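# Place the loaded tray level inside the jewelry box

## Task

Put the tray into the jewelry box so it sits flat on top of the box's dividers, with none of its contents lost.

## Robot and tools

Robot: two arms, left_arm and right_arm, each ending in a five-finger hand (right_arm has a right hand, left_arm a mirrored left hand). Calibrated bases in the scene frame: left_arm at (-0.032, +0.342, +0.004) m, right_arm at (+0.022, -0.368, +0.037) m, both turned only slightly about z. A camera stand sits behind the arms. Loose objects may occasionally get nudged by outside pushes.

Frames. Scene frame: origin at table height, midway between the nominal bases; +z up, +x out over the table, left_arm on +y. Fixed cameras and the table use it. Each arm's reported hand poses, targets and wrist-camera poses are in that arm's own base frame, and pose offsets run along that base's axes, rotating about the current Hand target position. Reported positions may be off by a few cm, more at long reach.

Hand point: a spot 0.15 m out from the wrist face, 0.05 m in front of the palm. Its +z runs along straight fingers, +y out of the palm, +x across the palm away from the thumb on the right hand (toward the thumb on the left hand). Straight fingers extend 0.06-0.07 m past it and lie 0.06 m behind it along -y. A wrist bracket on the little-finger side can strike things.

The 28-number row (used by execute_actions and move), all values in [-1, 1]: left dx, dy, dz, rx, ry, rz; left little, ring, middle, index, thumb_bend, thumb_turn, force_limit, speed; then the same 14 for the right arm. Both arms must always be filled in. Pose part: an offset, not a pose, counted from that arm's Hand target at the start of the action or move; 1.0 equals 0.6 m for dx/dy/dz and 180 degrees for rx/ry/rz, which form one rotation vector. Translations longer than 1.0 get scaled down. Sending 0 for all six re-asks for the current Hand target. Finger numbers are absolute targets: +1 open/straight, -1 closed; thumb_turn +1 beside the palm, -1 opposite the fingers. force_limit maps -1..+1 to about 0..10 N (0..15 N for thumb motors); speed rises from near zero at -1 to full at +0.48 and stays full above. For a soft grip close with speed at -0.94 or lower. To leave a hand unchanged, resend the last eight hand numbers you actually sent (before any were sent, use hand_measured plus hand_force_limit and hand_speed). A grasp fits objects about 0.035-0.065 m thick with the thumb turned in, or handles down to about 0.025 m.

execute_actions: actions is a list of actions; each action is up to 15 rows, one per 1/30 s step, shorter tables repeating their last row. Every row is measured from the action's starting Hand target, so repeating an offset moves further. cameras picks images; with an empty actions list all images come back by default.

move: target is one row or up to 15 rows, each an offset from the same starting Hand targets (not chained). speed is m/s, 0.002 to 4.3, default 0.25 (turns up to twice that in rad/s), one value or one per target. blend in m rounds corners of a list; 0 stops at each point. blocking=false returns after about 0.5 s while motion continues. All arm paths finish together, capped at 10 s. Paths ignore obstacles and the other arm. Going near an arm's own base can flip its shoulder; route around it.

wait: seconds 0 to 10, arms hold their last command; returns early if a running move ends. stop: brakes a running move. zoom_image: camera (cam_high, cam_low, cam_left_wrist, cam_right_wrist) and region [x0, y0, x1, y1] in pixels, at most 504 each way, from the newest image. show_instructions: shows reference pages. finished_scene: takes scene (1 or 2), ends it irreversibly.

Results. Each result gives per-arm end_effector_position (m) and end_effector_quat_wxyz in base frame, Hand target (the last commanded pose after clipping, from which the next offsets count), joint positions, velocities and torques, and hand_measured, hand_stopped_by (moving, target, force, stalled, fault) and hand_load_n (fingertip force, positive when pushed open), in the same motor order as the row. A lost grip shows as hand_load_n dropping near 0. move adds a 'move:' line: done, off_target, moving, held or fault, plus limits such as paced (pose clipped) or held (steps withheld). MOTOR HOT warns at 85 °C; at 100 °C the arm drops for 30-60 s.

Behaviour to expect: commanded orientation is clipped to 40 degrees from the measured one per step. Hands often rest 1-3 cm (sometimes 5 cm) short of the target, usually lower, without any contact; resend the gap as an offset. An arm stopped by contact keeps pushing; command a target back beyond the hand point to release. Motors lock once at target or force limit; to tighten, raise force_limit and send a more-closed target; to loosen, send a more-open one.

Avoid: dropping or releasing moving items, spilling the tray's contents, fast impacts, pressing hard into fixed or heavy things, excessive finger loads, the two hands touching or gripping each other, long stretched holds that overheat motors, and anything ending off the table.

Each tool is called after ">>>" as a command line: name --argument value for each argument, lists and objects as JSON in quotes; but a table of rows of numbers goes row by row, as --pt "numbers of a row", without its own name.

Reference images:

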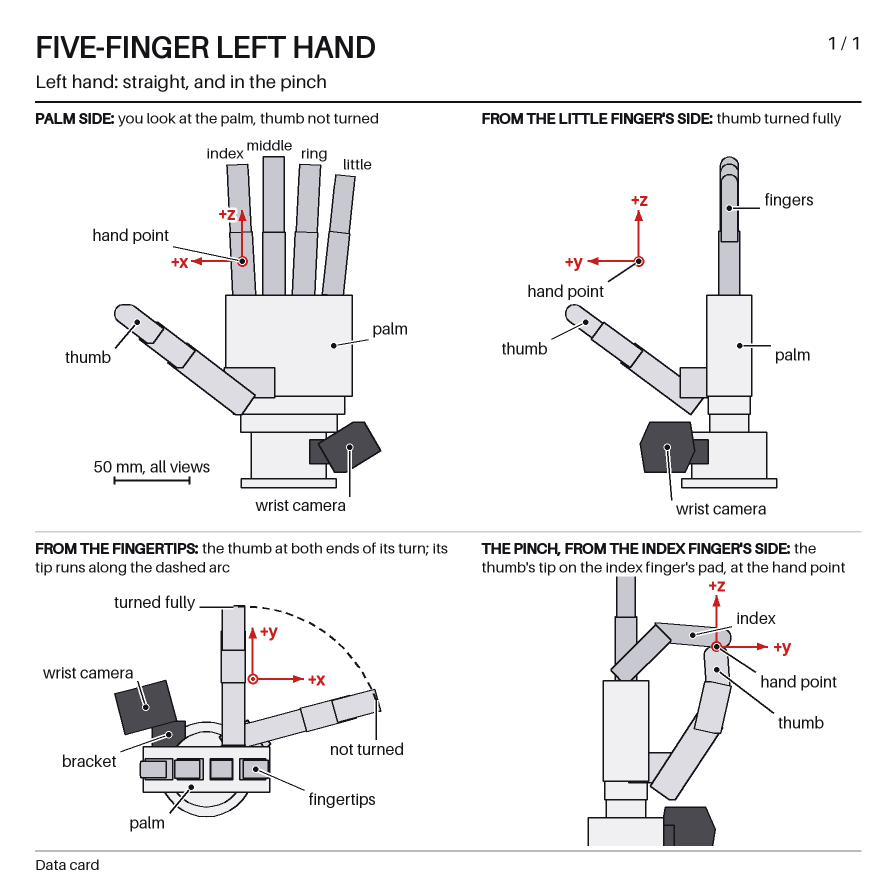

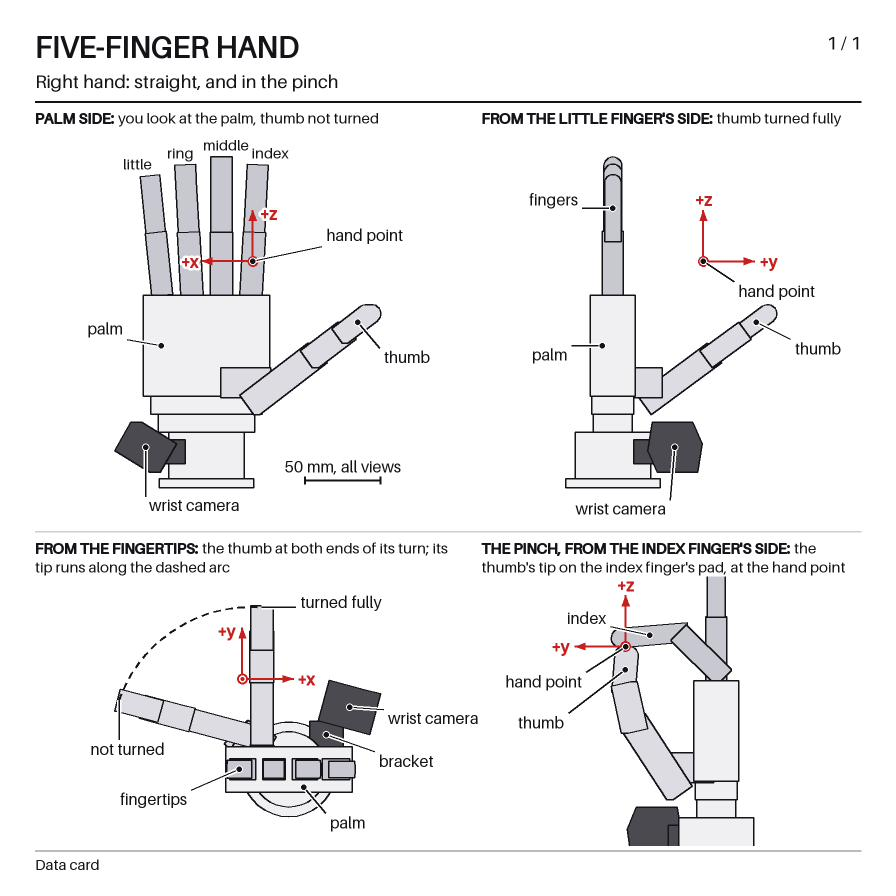

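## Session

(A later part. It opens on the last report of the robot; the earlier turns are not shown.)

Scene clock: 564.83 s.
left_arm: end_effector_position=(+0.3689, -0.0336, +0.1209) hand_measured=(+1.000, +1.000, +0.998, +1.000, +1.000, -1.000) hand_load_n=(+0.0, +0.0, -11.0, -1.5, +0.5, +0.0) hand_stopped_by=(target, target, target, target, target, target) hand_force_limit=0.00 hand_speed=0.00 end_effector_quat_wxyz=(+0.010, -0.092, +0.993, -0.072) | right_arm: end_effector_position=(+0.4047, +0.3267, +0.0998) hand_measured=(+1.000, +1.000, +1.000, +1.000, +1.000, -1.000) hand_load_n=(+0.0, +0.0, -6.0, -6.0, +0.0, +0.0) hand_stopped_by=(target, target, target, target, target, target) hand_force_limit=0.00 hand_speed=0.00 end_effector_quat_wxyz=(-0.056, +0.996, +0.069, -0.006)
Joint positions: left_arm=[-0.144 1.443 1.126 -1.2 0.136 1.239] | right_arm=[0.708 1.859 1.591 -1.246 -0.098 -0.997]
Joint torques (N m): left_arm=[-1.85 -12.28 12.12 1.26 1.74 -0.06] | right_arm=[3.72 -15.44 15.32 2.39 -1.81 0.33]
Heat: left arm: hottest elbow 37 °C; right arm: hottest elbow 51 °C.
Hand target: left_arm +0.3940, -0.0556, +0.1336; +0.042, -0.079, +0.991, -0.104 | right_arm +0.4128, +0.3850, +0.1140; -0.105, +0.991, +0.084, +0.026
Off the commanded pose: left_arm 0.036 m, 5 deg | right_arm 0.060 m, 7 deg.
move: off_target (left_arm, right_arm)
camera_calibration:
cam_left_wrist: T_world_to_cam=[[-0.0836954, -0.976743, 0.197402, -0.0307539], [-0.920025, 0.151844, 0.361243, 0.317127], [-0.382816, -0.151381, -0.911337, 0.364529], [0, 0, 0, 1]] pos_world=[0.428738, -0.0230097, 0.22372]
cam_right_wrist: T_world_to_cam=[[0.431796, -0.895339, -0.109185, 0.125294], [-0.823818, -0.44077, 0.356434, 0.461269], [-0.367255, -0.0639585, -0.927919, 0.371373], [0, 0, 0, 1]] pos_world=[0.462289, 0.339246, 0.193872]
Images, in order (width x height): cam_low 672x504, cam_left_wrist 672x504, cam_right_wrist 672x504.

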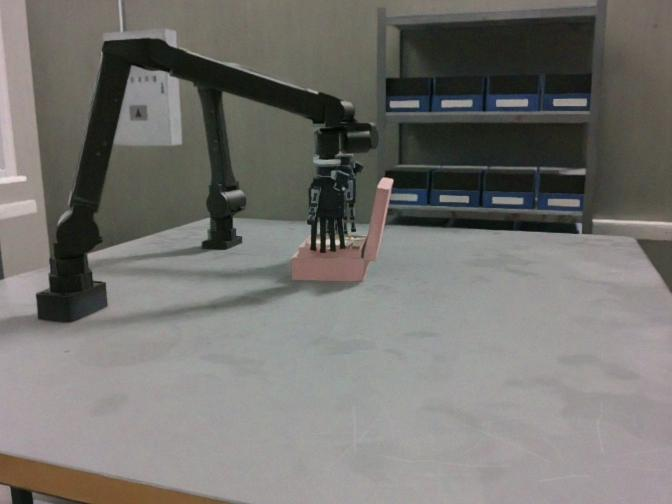

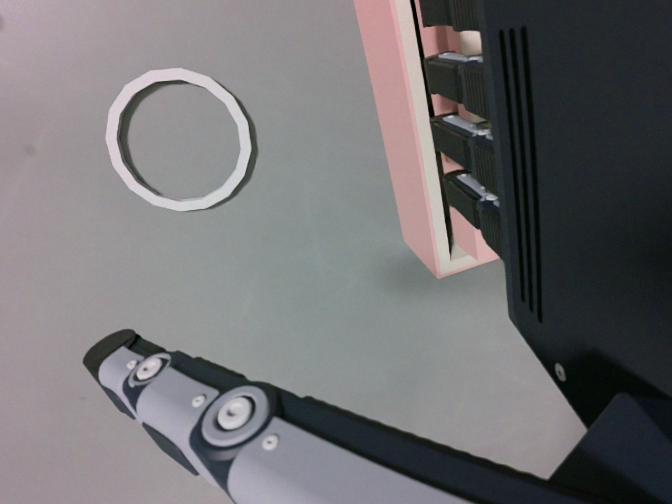

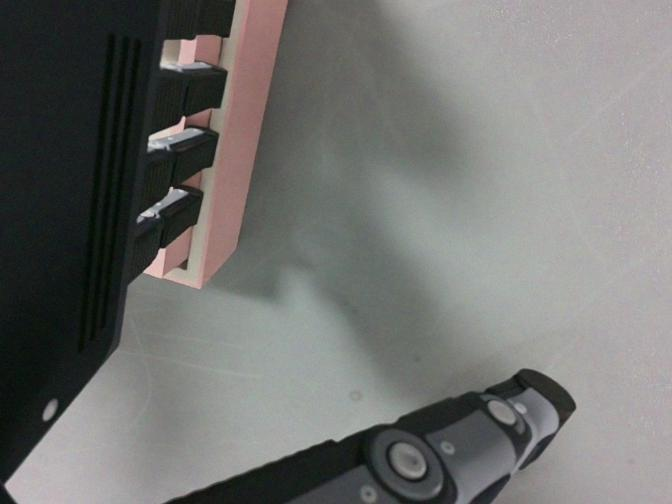

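>>> move --target '[-0.012, 0.0, -0.012, 0, 0, 0, 1, 1, 1, 1, 1, -1, 0, 0, -0.012, 0.0, -0.012, 0, 0, 0, 1, 1, 1, 1, 1, -1, 0, 0]' --speed 0.03 --cameras '["cam_low", "cam_left_wrist", "cam_right_wrist"]'

>>> zoom_image --camera "cam_left_wrist" --region '[410, 180, 510, 280]'

>>> zoom_image --camera "cam_right_wrist" --region '[130, 200, 250, 300]'

>>> zoom_image --camera "cam_low" --region '[285, 230, 373, 290]'

Scene clock: 570.20 s.
left_arm: end_effector_position=(+0.3728, -0.0326, +0.1206) hand_measured=(+1.000, +1.000, +0.998, +1.000, +1.000, -1.000) hand_load_n=(+0.0, +0.0, -12.5, -3.0, +0.0, +0.0) hand_stopped_by=(target, target, target, target, target, target) hand_force_limit=0.00 hand_speed=0.00 end_effector_quat_wxyz=(+0.017, -0.091, +0.993, -0.072) | right_arm: end_effector_position=(+0.4073, +0.3283, +0.0984) hand_measured=(+1.000, +1.000, +1.000, +1.000, +1.000, -1.000) hand_load_n=(+0.0, +0.0, -8.0, -6.0, +0.0, +0.0) hand_stopped_by=(target, target, target, target, target, target) hand_force_limit=0.00 hand_speed=0.00 end_effector_quat_wxyz=(-0.057, +0.996, +0.069, -0.001)
Joint positions: left_arm=[-0.143 1.443 1.126 -1.187 0.131 1.241] | right_arm=[0.709 1.861 1.591 -1.235 -0.093 -0.997]
Joint torques (N m): left_arm=[-2.14 -13.22 9.29 1.58 1.9 -0.11] | right_arm=[4.19 -15.33 12.64 3 -1.96 0.41]
Heat: left arm: hottest elbow 37 °C; right arm: hottest elbow 52 °C.
Hand target: left_arm +0.3868, -0.0556, +0.1264; +0.042, -0.078, +0.991, -0.104 | right_arm +0.4056, +0.3848, +0.1069; -0.105, +0.991, +0.084, +0.026
Off the commanded pose: left_arm 0.028 m, 5 deg | right_arm 0.057 m, 7 deg.
move: off_target (left_arm, right_arm)
camera_calibration:
cam_left_wrist: T_world_to_cam=[[-0.0876778, -0.977243, 0.193154, -0.0274234], [-0.924914, 0.151869, 0.348525, 0.324062], [-0.369928, -0.148093, -0.917181, 0.361879], [0, 0, 0, 1]] pos_world=[0.431195, -0.0224228, 0.224262]
cam_right_wrist: T_world_to_cam=[[0.433294, -0.894867, -0.107097, 0.124408], [-0.827098, -0.442028, 0.347159, 0.467231], [-0.358001, -0.0618429, -0.931671, 0.367007], [0, 0, 0, 1]] pos_world=[0.46393, 0.340555, 0.19305]
Images, in order (width x height): cam_low 672x504, cam_left_wrist 672x504, cam_right_wrist 672x504.

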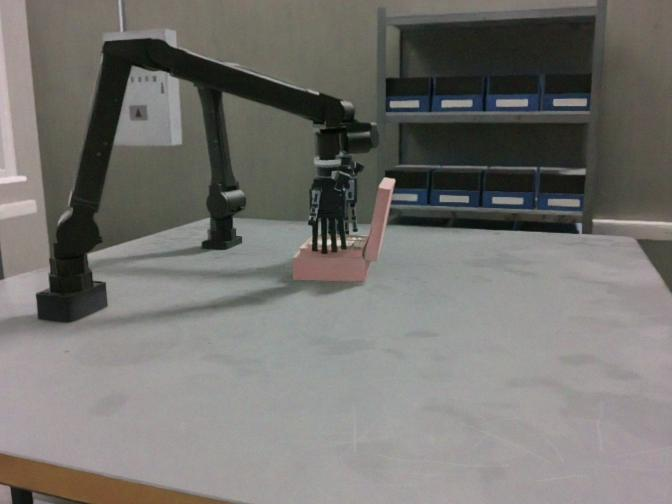

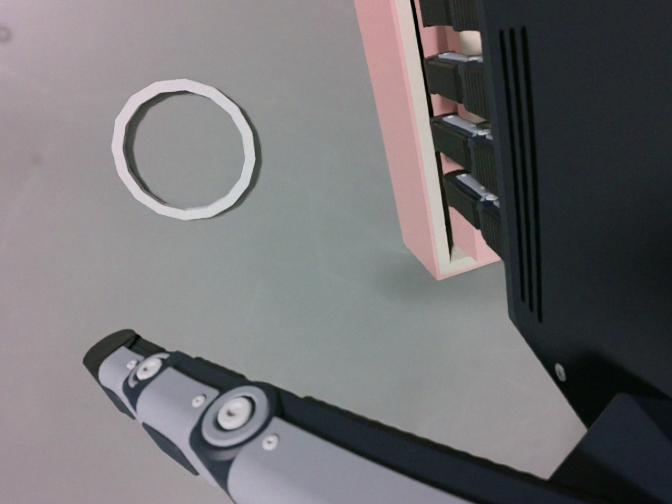

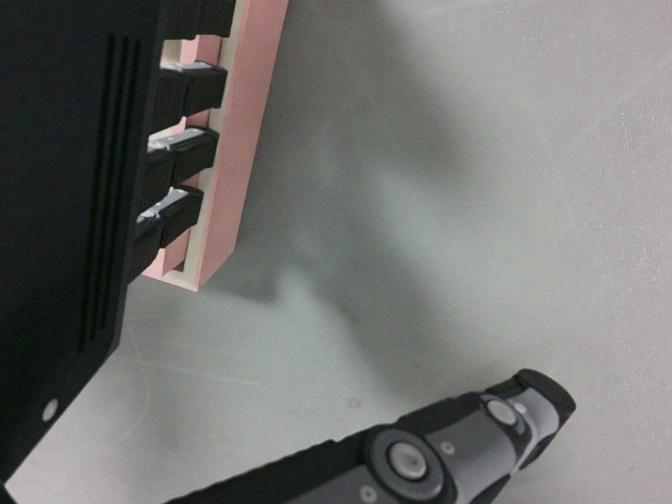

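Scaled by 5.040 from the camera's 672x504 image, which has a finer 960x720 frame.

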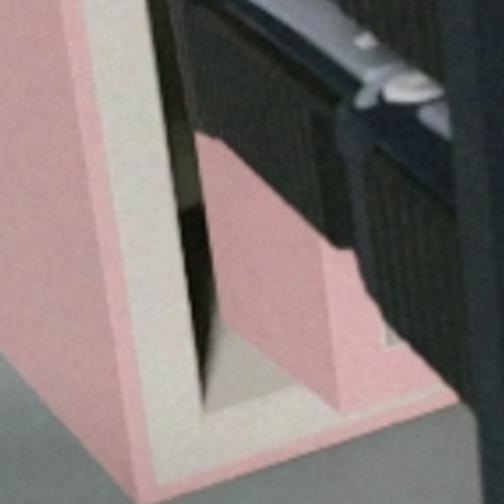

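Scaled by 4.200 from the camera's 672x504 image, which has a finer 960x720 frame.

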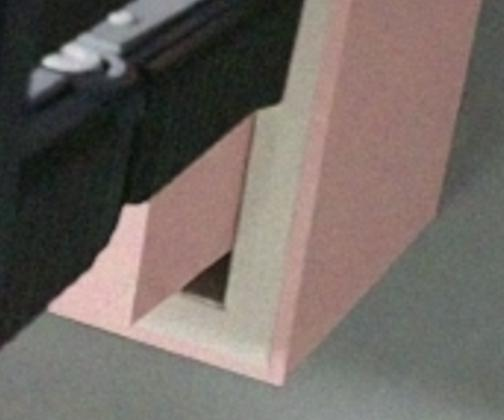

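Scaled by 5.727 from the camera's 672x504 image, which has a finer 960x720 frame.

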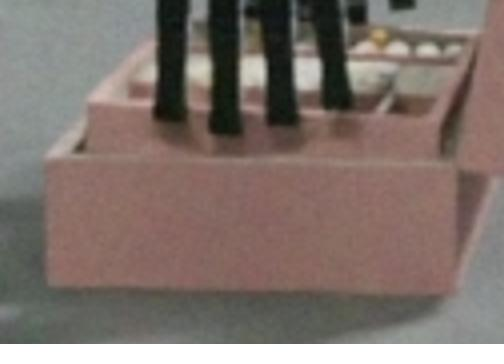

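>>> move --target '[-0.018, 0.0, -0.02, 0, 0, 0, 1, 1, 1, 1, 1, -1, 0, 0, -0.012, 0.0, -0.02, 0, 0, 0, 1, 1, 1, 1, 1, -1, 0, 0]' --speed 0.03 --cameras '["cam_low", "cam_left_wrist", "cam_right_wrist"]'

>>> zoom_image --camera "cam_left_wrist" --region '[410, 180, 510, 280]'

>>> zoom_image --camera "cam_right_wrist" --region '[130, 200, 250, 300]'

>>> zoom_image --camera "cam_low" --region '[285, 230, 373, 290]'

Scene clock: 573.13 s.
left_arm: end_effector_position=(+0.3692, -0.0305, +0.1093) hand_measured=(+1.000, +1.000, +0.998, +1.000, +1.000, -1.000) hand_load_n=(+0.0, +0.0, -13.0, -2.0, +0.0, +0.0) hand_stopped_by=(target, target, target, target, target, target) hand_force_limit=0.00 hand_speed=0.00 end_effector_quat_wxyz=(+0.026, -0.091, +0.993, -0.071) | right_arm: end_effector_position=(+0.4071, +0.3313, +0.0927) hand_measured=(+1.000, +1.000, +1.000, +1.000, +1.000, -1.000) hand_load_n=(+0.0, -0.5, -8.0, -7.0, +0.0, +0.0) hand_stopped_by=(target, target, target, target, target, target) hand_force_limit=0.00 hand_speed=0.00 end_effector_quat_wxyz=(-0.059, +0.996, +0.070, +0.004)
Joint positions: left_arm=[-0.141 1.431 1.083 -1.139 0.126 1.242] | right_arm=[0.714 1.861 1.577 -1.208 -0.09 -0.993]
Joint torques (N m): left_arm=[-2.61 -13.1 8.5 1.06 2.05 -0.16] | right_arm=[4.84 -15.38 10.56 3.11 -2.06 0.44]
Heat: left arm: hottest elbow 37 °C; right arm: hottest elbow 51 °C.
Hand target: left_arm +0.3759, -0.0556, +0.1143; +0.042, -0.079, +0.991, -0.104 | right_arm +0.3984, +0.3850, +0.0949; -0.105, +0.991, +0.084, +0.026
Off the commanded pose: left_arm 0.027 m, 4 deg | right_arm 0.054 m, 6 deg.
move: off_target (left_arm, right_arm)
camera_calibration:
cam_left_wrist: T_world_to_cam=[[-0.0894213, -0.977884, 0.189066, -0.0223401], [-0.930947, 0.149537, 0.333131, 0.328225], [-0.354036, -0.146221, -0.92373, 0.345369], [0, 0, 0, 1]] pos_world=[0.425836, -0.0204276, 0.213909]
cam_right_wrist: T_world_to_cam=[[0.435022, -0.894013, -0.107225, 0.125558], [-0.830673, -0.444424, 0.335366, 0.47383], [-0.347474, -0.0568231, -0.935966, 0.356282], [0, 0, 0, 1]] pos_world=[0.462775, 0.343077, 0.188024]
Images, in order (width x height): cam_low 672x504, cam_left_wrist 672x504, cam_right_wrist 672x504.

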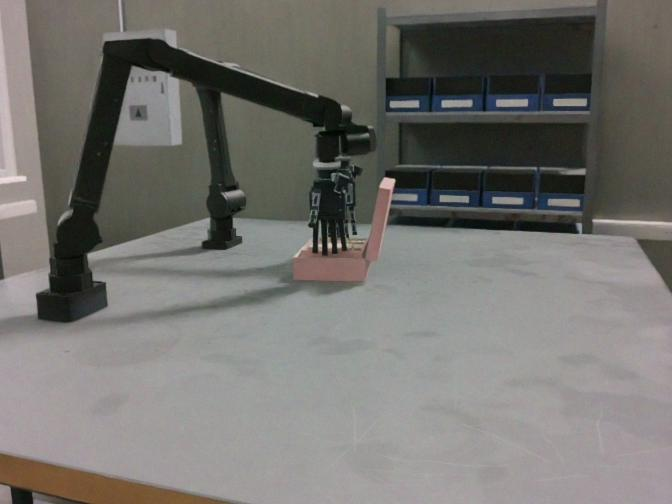

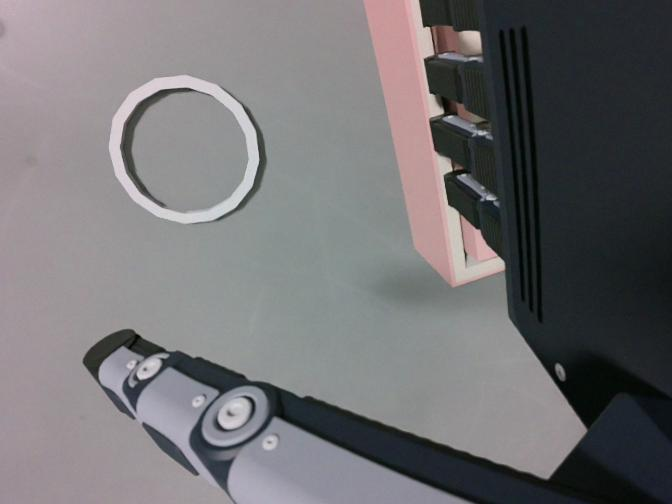

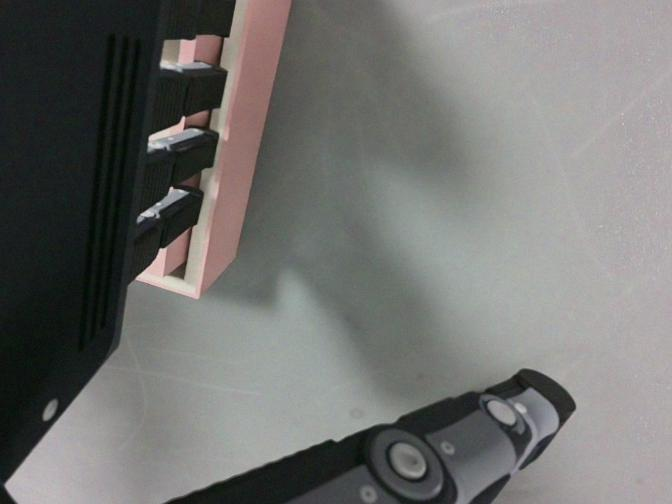

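Scaled by 5.040 from the camera's 672x504 image, which has a finer 960x720 frame.

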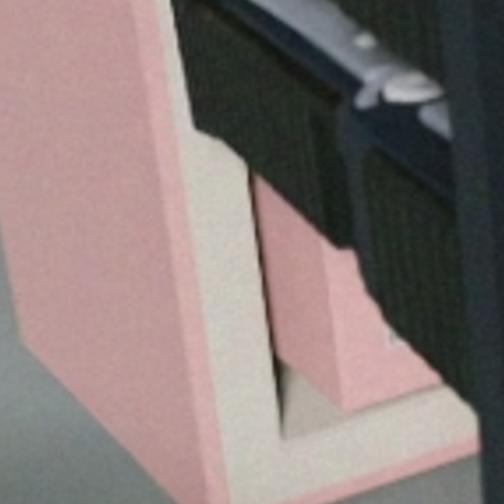

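Scaled by 4.200 from the camera's 672x504 image, which has a finer 960x720 frame.

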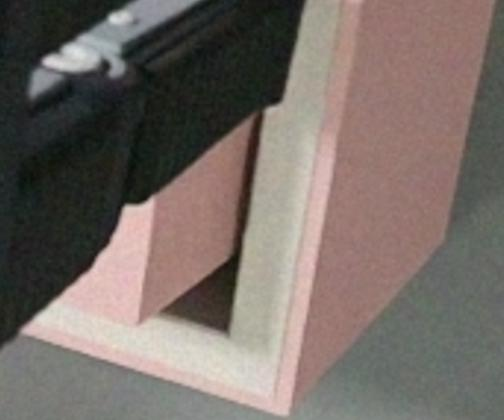

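Scaled by 5.727 from the camera's 672x504 image, which has a finer 960x720 frame.

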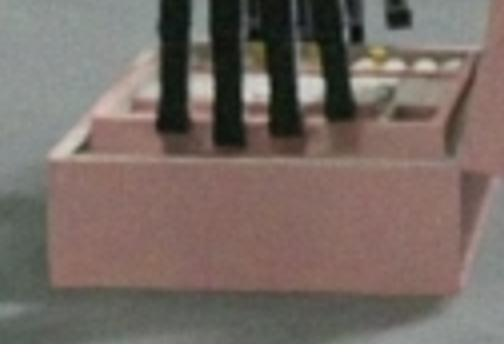

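>>> wait --seconds 0 --cameras '["cam_high", "cam_left_wrist", "cam_right_wrist"]'

>>> zoom_image --camera "cam_high" --region '[305, 190, 435, 325]'

>>> zoom_image --camera "cam_left_wrist" --region '[370, 0, 520, 150]'

>>> zoom_image --camera "cam_left_wrist" --region '[370, 150, 520, 300]'

>>> zoom_image --camera "cam_right_wrist" --region '[120, 0, 320, 200]'

Scene clock: 575.47 s.
left_arm: end_effector_position=(+0.3693, -0.0305, +0.1093) hand_measured=(+1.000, +1.000, +0.998, +1.000, +1.000, -1.000) hand_load_n=(+0.0, +0.5, -13.5, -2.5, +0.0, +0.0) hand_stopped_by=(target, target, target, target, target, target) hand_force_limit=0.00 hand_speed=0.00 end_effector_quat_wxyz=(+0.026, -0.091, +0.993, -0.071) | right_arm: end_effector_position=(+0.4071, +0.3313, +0.0927) hand_measured=(+1.000, +1.000, +1.000, +1.000, +1.000, -1.000) hand_load_n=(+0.0, +0.0, -7.5, -7.0, +0.0, +0.0) hand_stopped_by=(target, target, target, target, target, target) hand_force_limit=0.00 hand_speed=0.00 end_effector_quat_wxyz=(-0.059, +0.996, +0.070, +0.004)
Joint positions: left_arm=[-0.141 1.431 1.083 -1.139 0.126 1.242] | right_arm=[0.714 1.861 1.577 -1.208 -0.09 -0.993]
Joint torques (N m): left_arm=[-2.61 -13.33 8.46 1.13 2.05 -0.17] | right_arm=[4.66 -15.44 10.56 3.18 -2.08 0.45]
Heat: left arm: hottest elbow 36 °C; right arm: hottest elbow 51 °C.
Hand target: left_arm +0.3760, -0.0556, +0.1143; +0.042, -0.078, +0.991, -0.104 | right_arm +0.3984, +0.3850, +0.0950; -0.105, +0.991, +0.084, +0.026
Off the commanded pose: left_arm 0.027 m, 4 deg | right_arm 0.054 m, 6 deg.
camera_calibration:
cam_left_wrist: T_world_to_cam=[[-0.0894513, -0.977869, 0.189133, -0.0223412], [-0.931058, 0.149541, 0.33282, 0.328338], [-0.353737, -0.146323, -0.923829, 0.345261], [0, 0, 0, 1]] pos_world=[0.425834, -0.0204272, 0.21391]
cam_right_wrist: T_world_to_cam=[[0.435022, -0.894013, -0.107225, 0.125558], [-0.830673, -0.444424, 0.335366, 0.47383], [-0.347474, -0.0568231, -0.935966, 0.356282], [0, 0, 0, 1]] pos_world=[0.462775, 0.343077, 0.188024]
Images, in order (width x height): cam_high 672x504, cam_left_wrist 672x504, cam_right_wrist 672x504.

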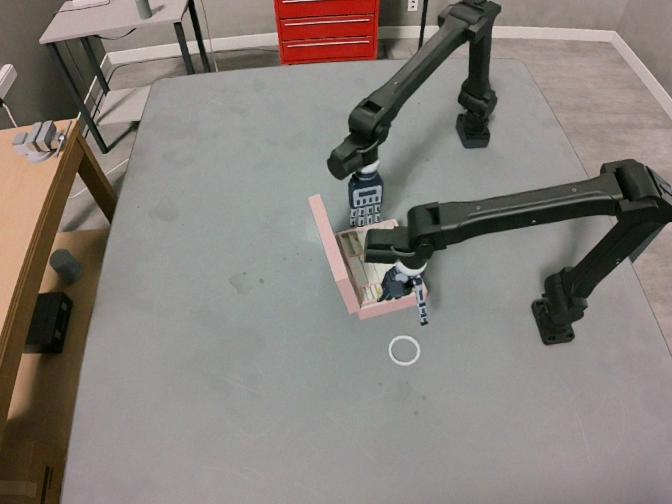

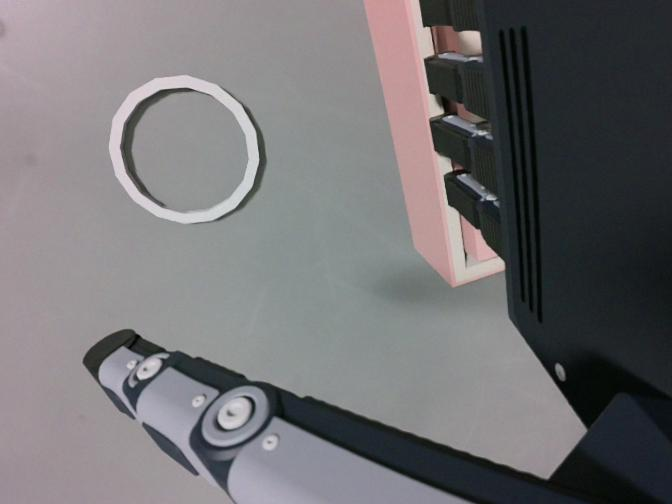

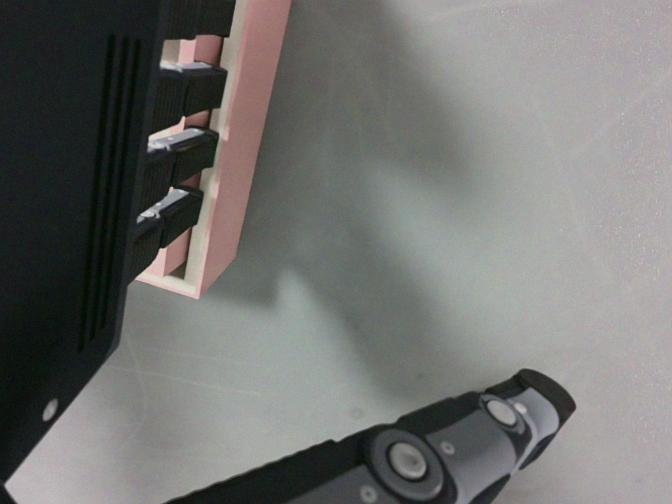

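Scaled by 3.733 from the camera's 672x504 image, which has a finer 960x720 frame.

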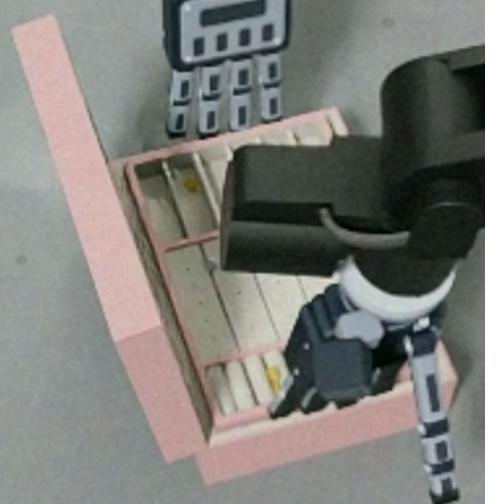

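Scaled by 3.360 from the camera's 672x504 image, which has a finer 960x720 frame.

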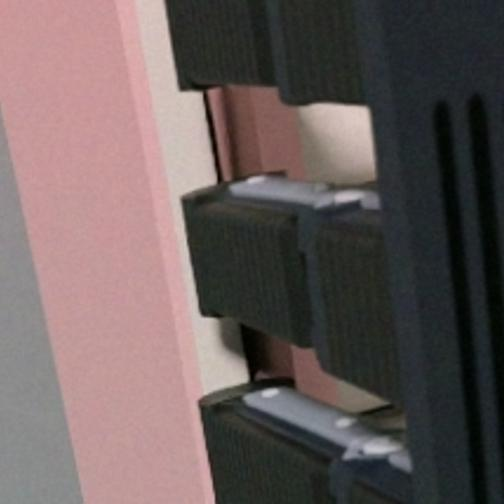

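Scaled by 3.360 from the camera's 672x504 image, which has a finer 960x720 frame.

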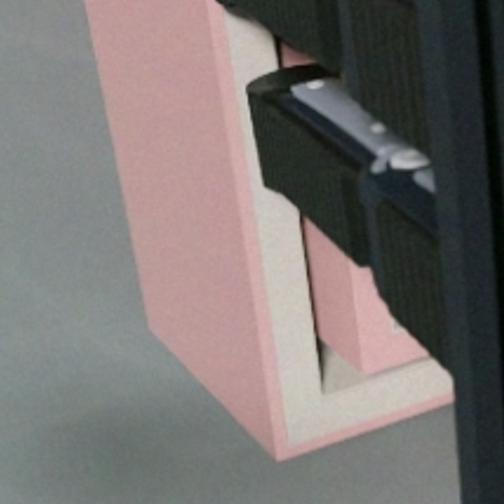

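Scaled by 2.520 from the camera's 672x504 image, which has a finer 960x720 frame.

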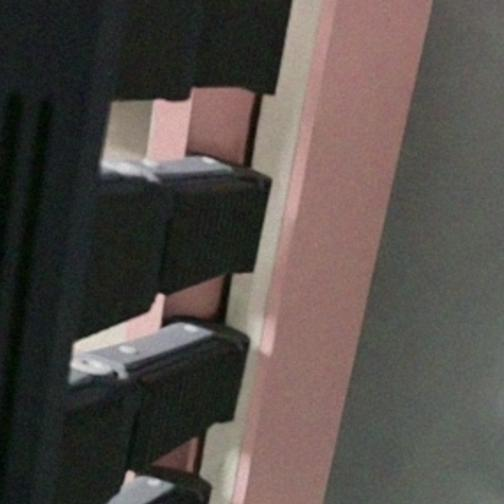

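>>> move --target '[-0.004, 0.0, 0, 0, 0, 0, 1, 1, 1, 1, 1, -1, 0, 0, -0.006, 0.0, -0.014, 0, 0, 0, 1, 1, 1, 1, 1, -1, 0, 0]' --speed 0.03 --cameras '["cam_low", "cam_left_wrist", "cam_right_wrist"]'

>>> zoom_image --camera "cam_left_wrist" --region '[370, 150, 520, 300]'

>>> zoom_image --camera "cam_right_wrist" --region '[130, 200, 250, 300]'

>>> zoom_image --camera "cam_low" --region '[285, 230, 373, 290]'

Scene clock: 578.57 s.
left_arm: end_effector_position=(+0.3687, -0.0304, +0.1091) hand_measured=(+1.000, +1.000, +0.998, +1.000, +1.000, -1.000) hand_load_n=(+0.0, +0.0, -13.5, -2.0, +0.0, +0.0) hand_stopped_by=(target, target, target, target, target, target) hand_force_limit=0.00 hand_speed=0.00 end_effector_quat_wxyz=(+0.028, -0.091, +0.993, -0.072) | right_arm: end_effector_position=(+0.4066, +0.3310, +0.0865) hand_measured=(+1.000, +1.000, +1.000, +1.000, +1.000, -1.000) hand_load_n=(-0.5, -0.5, -7.5, -7.5, +0.0, +0.0) hand_stopped_by=(target, target, target, target, target, target) hand_force_limit=0.00 hand_speed=0.00 end_effector_quat_wxyz=(-0.060, +0.996, +0.069, +0.007)
Joint positions: left_arm=[-0.141 1.426 1.078 -1.134 0.126 1.242] | right_arm=[0.715 1.861 1.56 -1.187 -0.088 -0.991]
Joint torques (N m): left_arm=[-2.73 -13.45 8.34 1.03 2.05 -0.18] | right_arm=[4.84 -15.38 9.8 3.3 -2.11 0.48]
Heat: left arm: hottest elbow 36 °C; right arm: hottest elbow 51 °C.
Hand target: left_arm +0.3735, -0.0556, +0.1143; +0.042, -0.079, +0.991, -0.104 | right_arm +0.3948, +0.3849, +0.0865; -0.105, +0.991, +0.084, +0.026
Off the commanded pose: left_arm 0.026 m, 4 deg | right_arm 0.055 m, 6 deg.
move: off_target (left_arm, right_arm)
camera_calibration:
cam_left_wrist: T_world_to_cam=[[-0.0904023, -0.977751, 0.189288, -0.02198], [-0.932564, 0.149811, 0.328451, 0.328921], [-0.349501, -0.14683, -0.925359, 0.343536], [0, 0, 0, 1]] pos_world=[0.424819, -0.0203255, 0.21402]
cam_right_wrist: T_world_to_cam=[[0.434002, -0.894563, -0.10677, 0.125501], [-0.83287, -0.443579, 0.331006, 0.476263], [-0.343466, -0.0547321, -0.937569, 0.3482], [0, 0, 0, 1]] pos_world=[0.461793, 0.342587, 0.182215]
Images, in order (width x height): cam_low 672x504, cam_left_wrist 672x504, cam_right_wrist 672x504.

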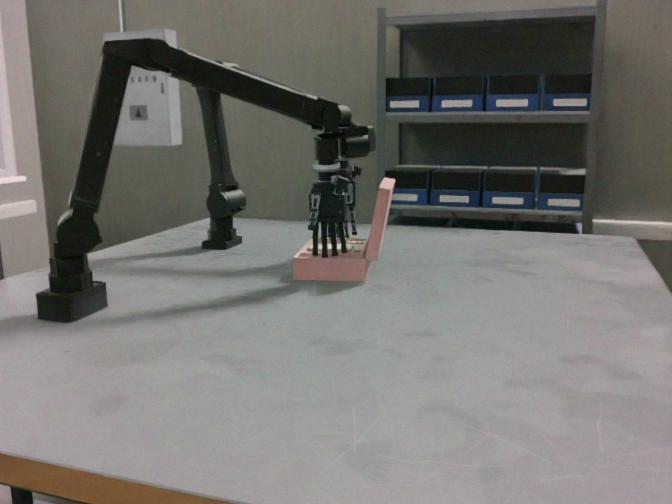

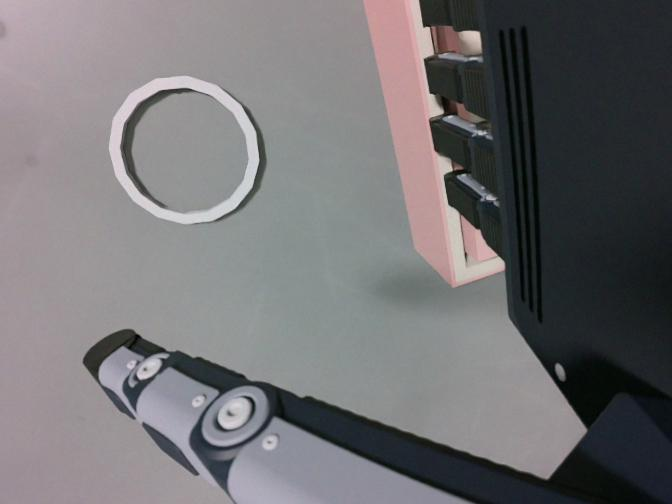

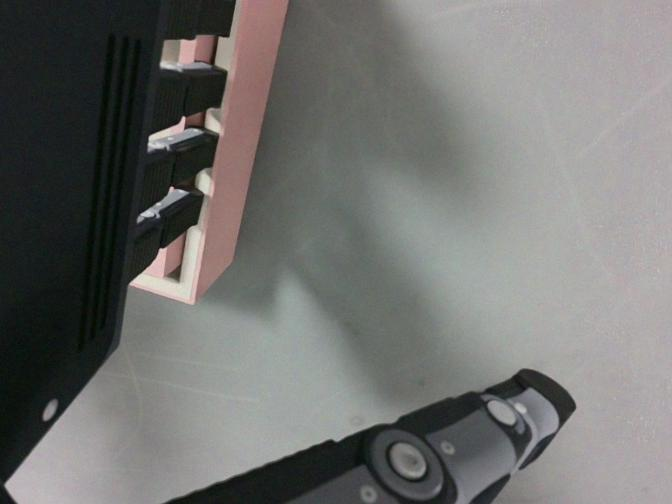

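Scaled by 3.360 from the camera's 672x504 image, which has a finer 960x720 frame.

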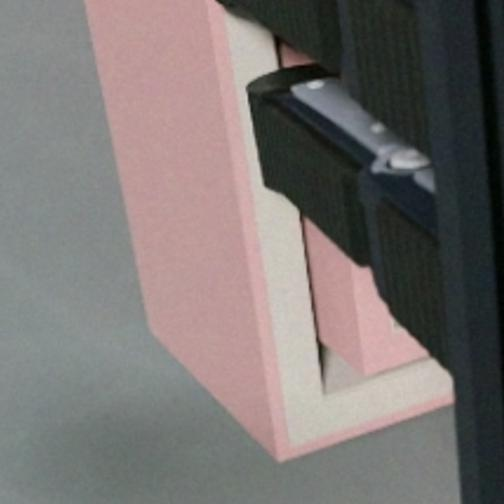

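Scaled by 4.200 from the camera's 672x504 image, which has a finer 960x720 frame.

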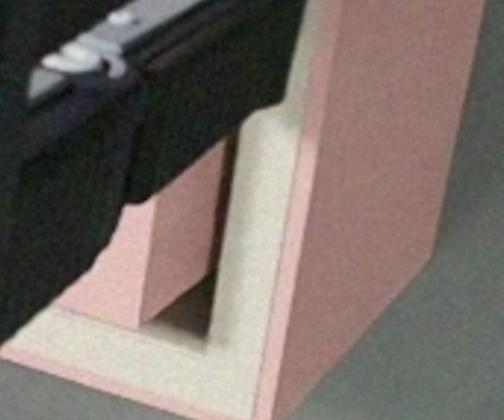

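Scaled by 5.727 from the camera's 672x504 image, which has a finer 960x720 frame.

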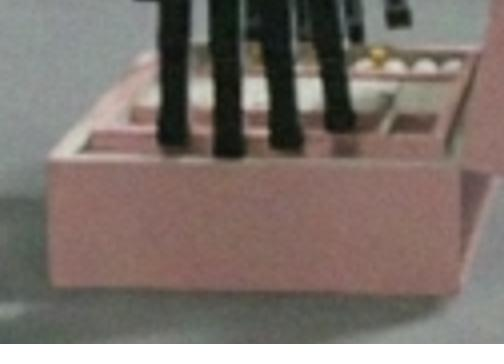

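>>> move --pt "-0.004 0.02 -0.004 0 0 0 1 1 1 1 1 -1 0 0 0.010 -0.045 0 0 0 0 1 1 1 1 1 -1 0 0" --pt "-0.006 0.058 -0.004 0 0 0 1 1 1 1 1 -1 0 0 0.015 -0.107 0 0 0 0 1 1 1 1 1 -1 0 0" --speed 0.02 --cameras '["cam_low", "cam_left_wrist", "cam_right_wrist"]'

>>> zoom_image --camera "cam_low" --region '[285, 230, 373, 290]'

Scene clock: 584.23 s.
left_arm: end_effector_position=(+0.3675, -0.0227, +0.1062) hand_measured=(+1.000, +1.000, +1.000, +1.000, +1.000, -1.000) hand_load_n=(+0.0, +0.0, -0.5, +0.0, +0.0, +0.0) hand_stopped_by=(target, target, target, target, target, target) hand_force_limit=0.00 hand_speed=0.00 end_effector_quat_wxyz=(+0.030, -0.081, +0.991, -0.099) | right_arm: end_effector_position=(+0.4048, +0.3231, +0.0791) hand_measured=(+1.000, +1.000, +1.000, +1.000, +1.000, -1.000) hand_load_n=(+0.0, +0.0, -0.5, +0.0, +0.0, +0.0) hand_stopped_by=(target, target, target, target, target, target) hand_force_limit=0.00 hand_speed=0.00 end_effector_quat_wxyz=(-0.097, +0.992, +0.078, +0.020)
Joint positions: left_arm=[-0.096 1.412 1.059 -1.123 0.185 1.302] | right_arm=[0.692 1.804 1.464 -1.085 -0.135 -1.025]
Joint torques (N m): left_arm=[0.73 -13.27 7.98 0.36 0.38 0.06] | right_arm=[-1.14 -16.5 7.61 0.77 -0.5 -0.11]
Heat: left arm: hottest elbow 35 °C; right arm: hottest elbow 50 °C.
Hand target: left_arm +0.3699, -0.0209, +0.1120; +0.042, -0.079, +0.991, -0.104 | right_arm +0.4038, +0.3208, +0.0864; -0.105, +0.991, +0.084, +0.026
Off the commanded pose: left_arm 0.006 m, 1 deg | right_arm 0.008 m, 1 deg.
move: done
camera_calibration:
cam_left_wrist: T_world_to_cam=[[-0.111472, -0.964021, 0.241324, -0.011489], [-0.932266, 0.185545, 0.310568, 0.330226], [-0.344171, -0.190359, -0.919407, 0.338062], [0, 0, 0, 1]] pos_world=[0.422929, -0.00799435, 0.211031]
cam_right_wrist: T_world_to_cam=[[0.451607, -0.877131, -0.16338, 0.110079], [-0.832233, -0.480131, 0.277241, 0.489569], [-0.321621, 0.0107657, -0.946807, 0.310827], [0, 0, 0, 1]] pos_world=[0.457691, 0.328265, 0.176549]
Images, in order (width x height): cam_low 672x504, cam_left_wrist 672x504, cam_right_wrist 672x504.

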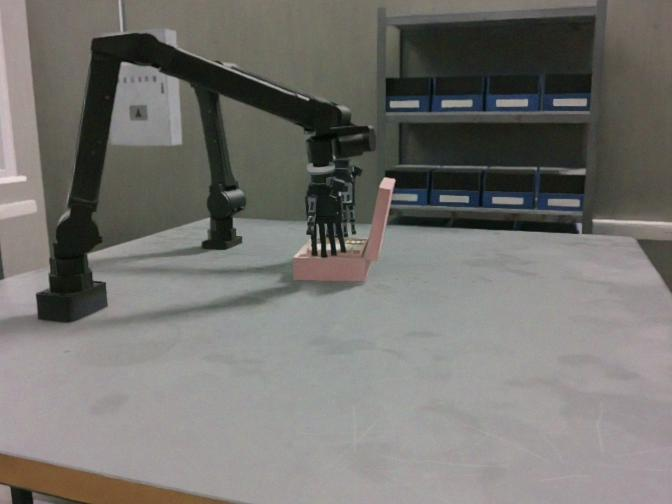

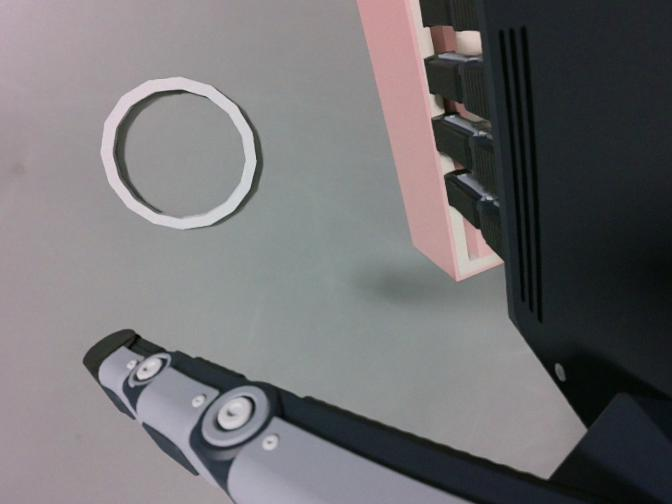

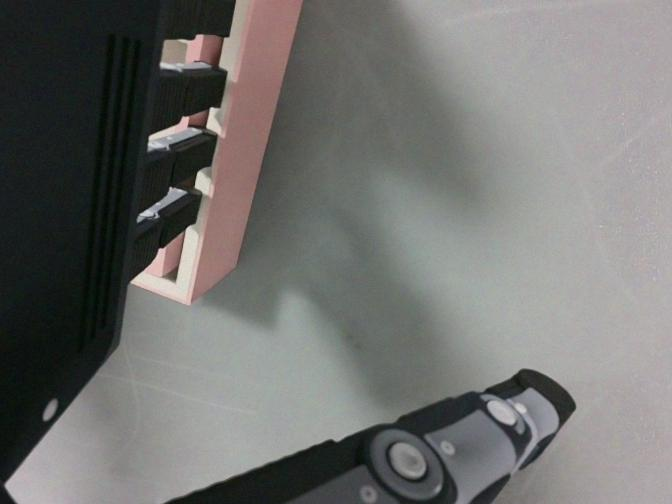

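Scaled by 5.727 from the camera's 672x504 image, which has a finer 960x720 frame.

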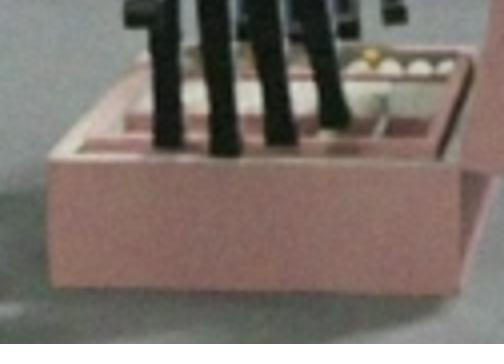

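>>> move --pt "0 0.012 0.015 0 0 0 1 1 1 1 1 -1 0 0 0 -0.012 0.015 0 0 0 1 1 1 1 1 -1 0 0" --pt "0 0.10 0.13 0 0 0 1 1 1 1 1 -1 0 0 0 -0.10 0.13 0 0 0 1 1 1 1 1 -1 0 0" --speed '[0.04, 0.12]' --blend '[0.005, 0]' --cameras '["all"]'

>>> zoom_image --camera "cam_low" --region '[285, 230, 373, 290]'

>>> zoom_image --camera "cam_high" --region '[305, 190, 435, 325]'

Scene clock: 587.43 s.
left_arm: end_effector_position=(+0.3526, +0.0357, +0.1676) hand_measured=(+1.000, +1.000, +1.000, +1.000, +1.000, -1.000) hand_load_n=(+0.0, +0.0, +0.0, -0.5, +0.0, +0.0) hand_stopped_by=(target, target, target, target, target, target) hand_force_limit=0.00 hand_speed=0.00 end_effector_quat_wxyz=(+0.013, -0.083, +0.991, -0.102) | right_arm: end_effector_position=(+0.3968, +0.2599, +0.1443) hand_measured=(+1.000, +1.000, +1.000, +1.000, +1.000, -1.000) hand_load_n=(+0.0, +0.0, +0.0, +0.0, +0.0, +0.0) hand_stopped_by=(target, target, target, target, target, target) hand_force_limit=0.00 hand_speed=0.00 end_effector_quat_wxyz=(-0.093, +0.993, +0.078, +0.008)
Joint positions: left_arm=[0.057 1.355 1.169 -1.352 0.203 1.457] | right_arm=[0.603 1.666 1.454 -1.251 -0.153 -1.117]
Joint torques (N m): left_arm=[0.73 -11.81 13.3 -0.18 0.3 0.09] | right_arm=[-1.44 -15.15 11.26 0.2 -0.29 -0.15]
Heat: left arm: hottest elbow 35 °C; right arm: hottest elbow 50 °C.
Hand target: left_arm +0.3700, +0.0391, +0.1900; +0.042, -0.078, +0.991, -0.104 | right_arm +0.4038, +0.2608, +0.1645; -0.105, +0.991, +0.084, +0.026
Off the commanded pose: left_arm 0.029 m, 3 deg | right_arm 0.021 m, 3 deg.
move: off_target (left_arm, right_arm)
camera_calibration:
cam_left_wrist: T_world_to_cam=[[-0.103201, -0.962189, 0.252075, 0.023502], [-0.921505, 0.187883, 0.339894, 0.277555], [-0.374403, -0.197212, -0.906052, 0.409024], [0, 0, 0, 1]] pos_world=[0.411334, 0.0511297, 0.270333]
cam_right_wrist: T_world_to_cam=[[0.450592, -0.877296, -0.165286, 0.0696368], [-0.823749, -0.479951, 0.301803, 0.427517], [-0.3441, 0.000163556, -0.938933, 0.381298], [0, 0, 0, 1]] pos_world=[0.451993, 0.266217, 0.240498]

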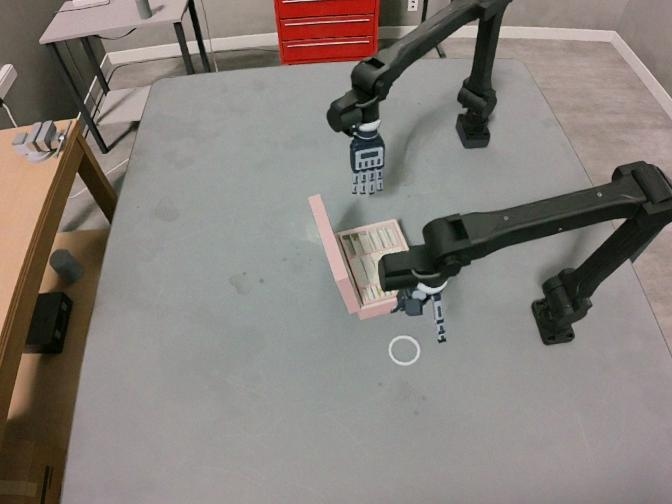

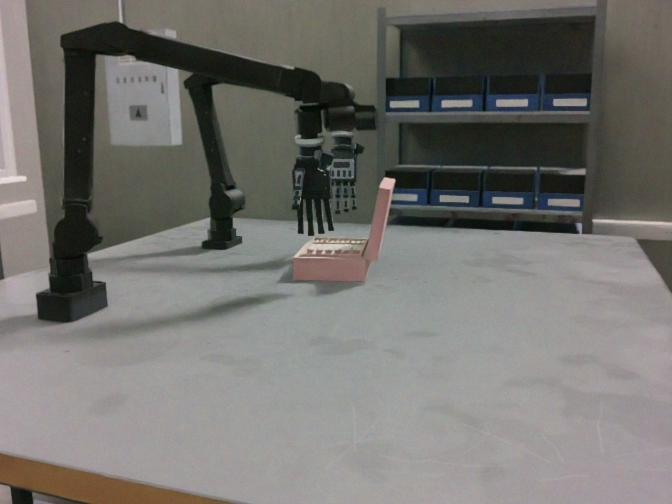

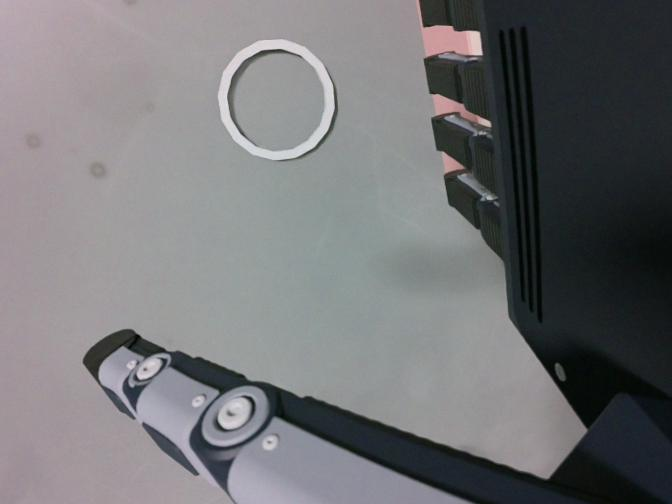

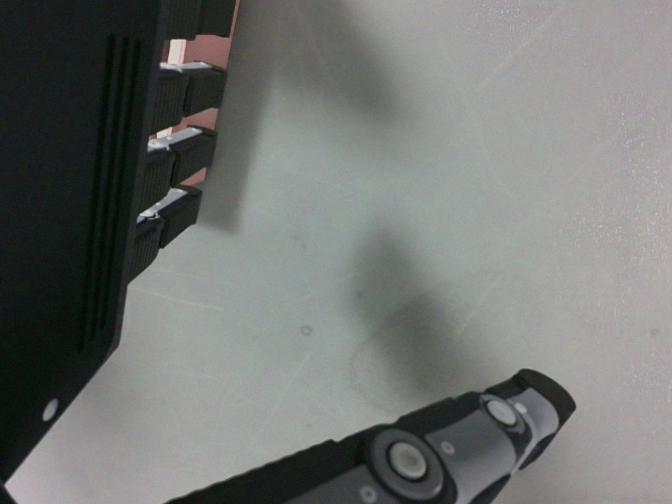

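Scaled by 5.727 from the camera's 672x504 image, which has a finer 960x720 frame.

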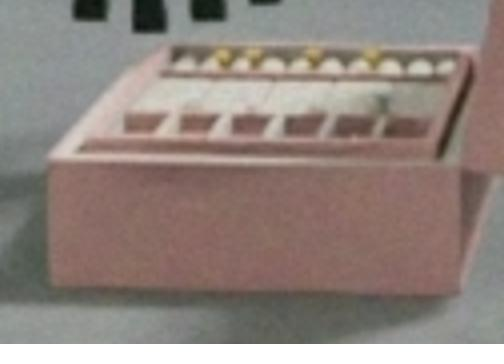

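Scaled by 3.733 from the camera's 672x504 image, which has a finer 960x720 frame.

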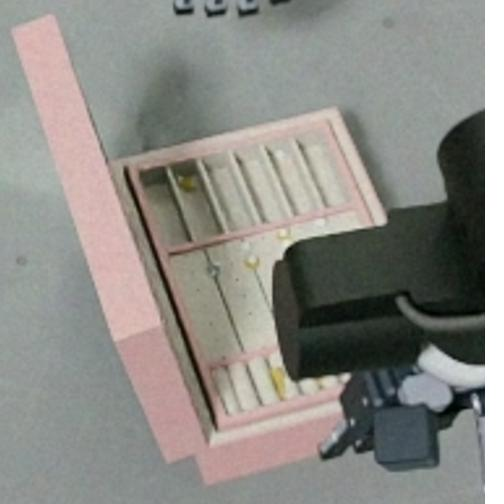

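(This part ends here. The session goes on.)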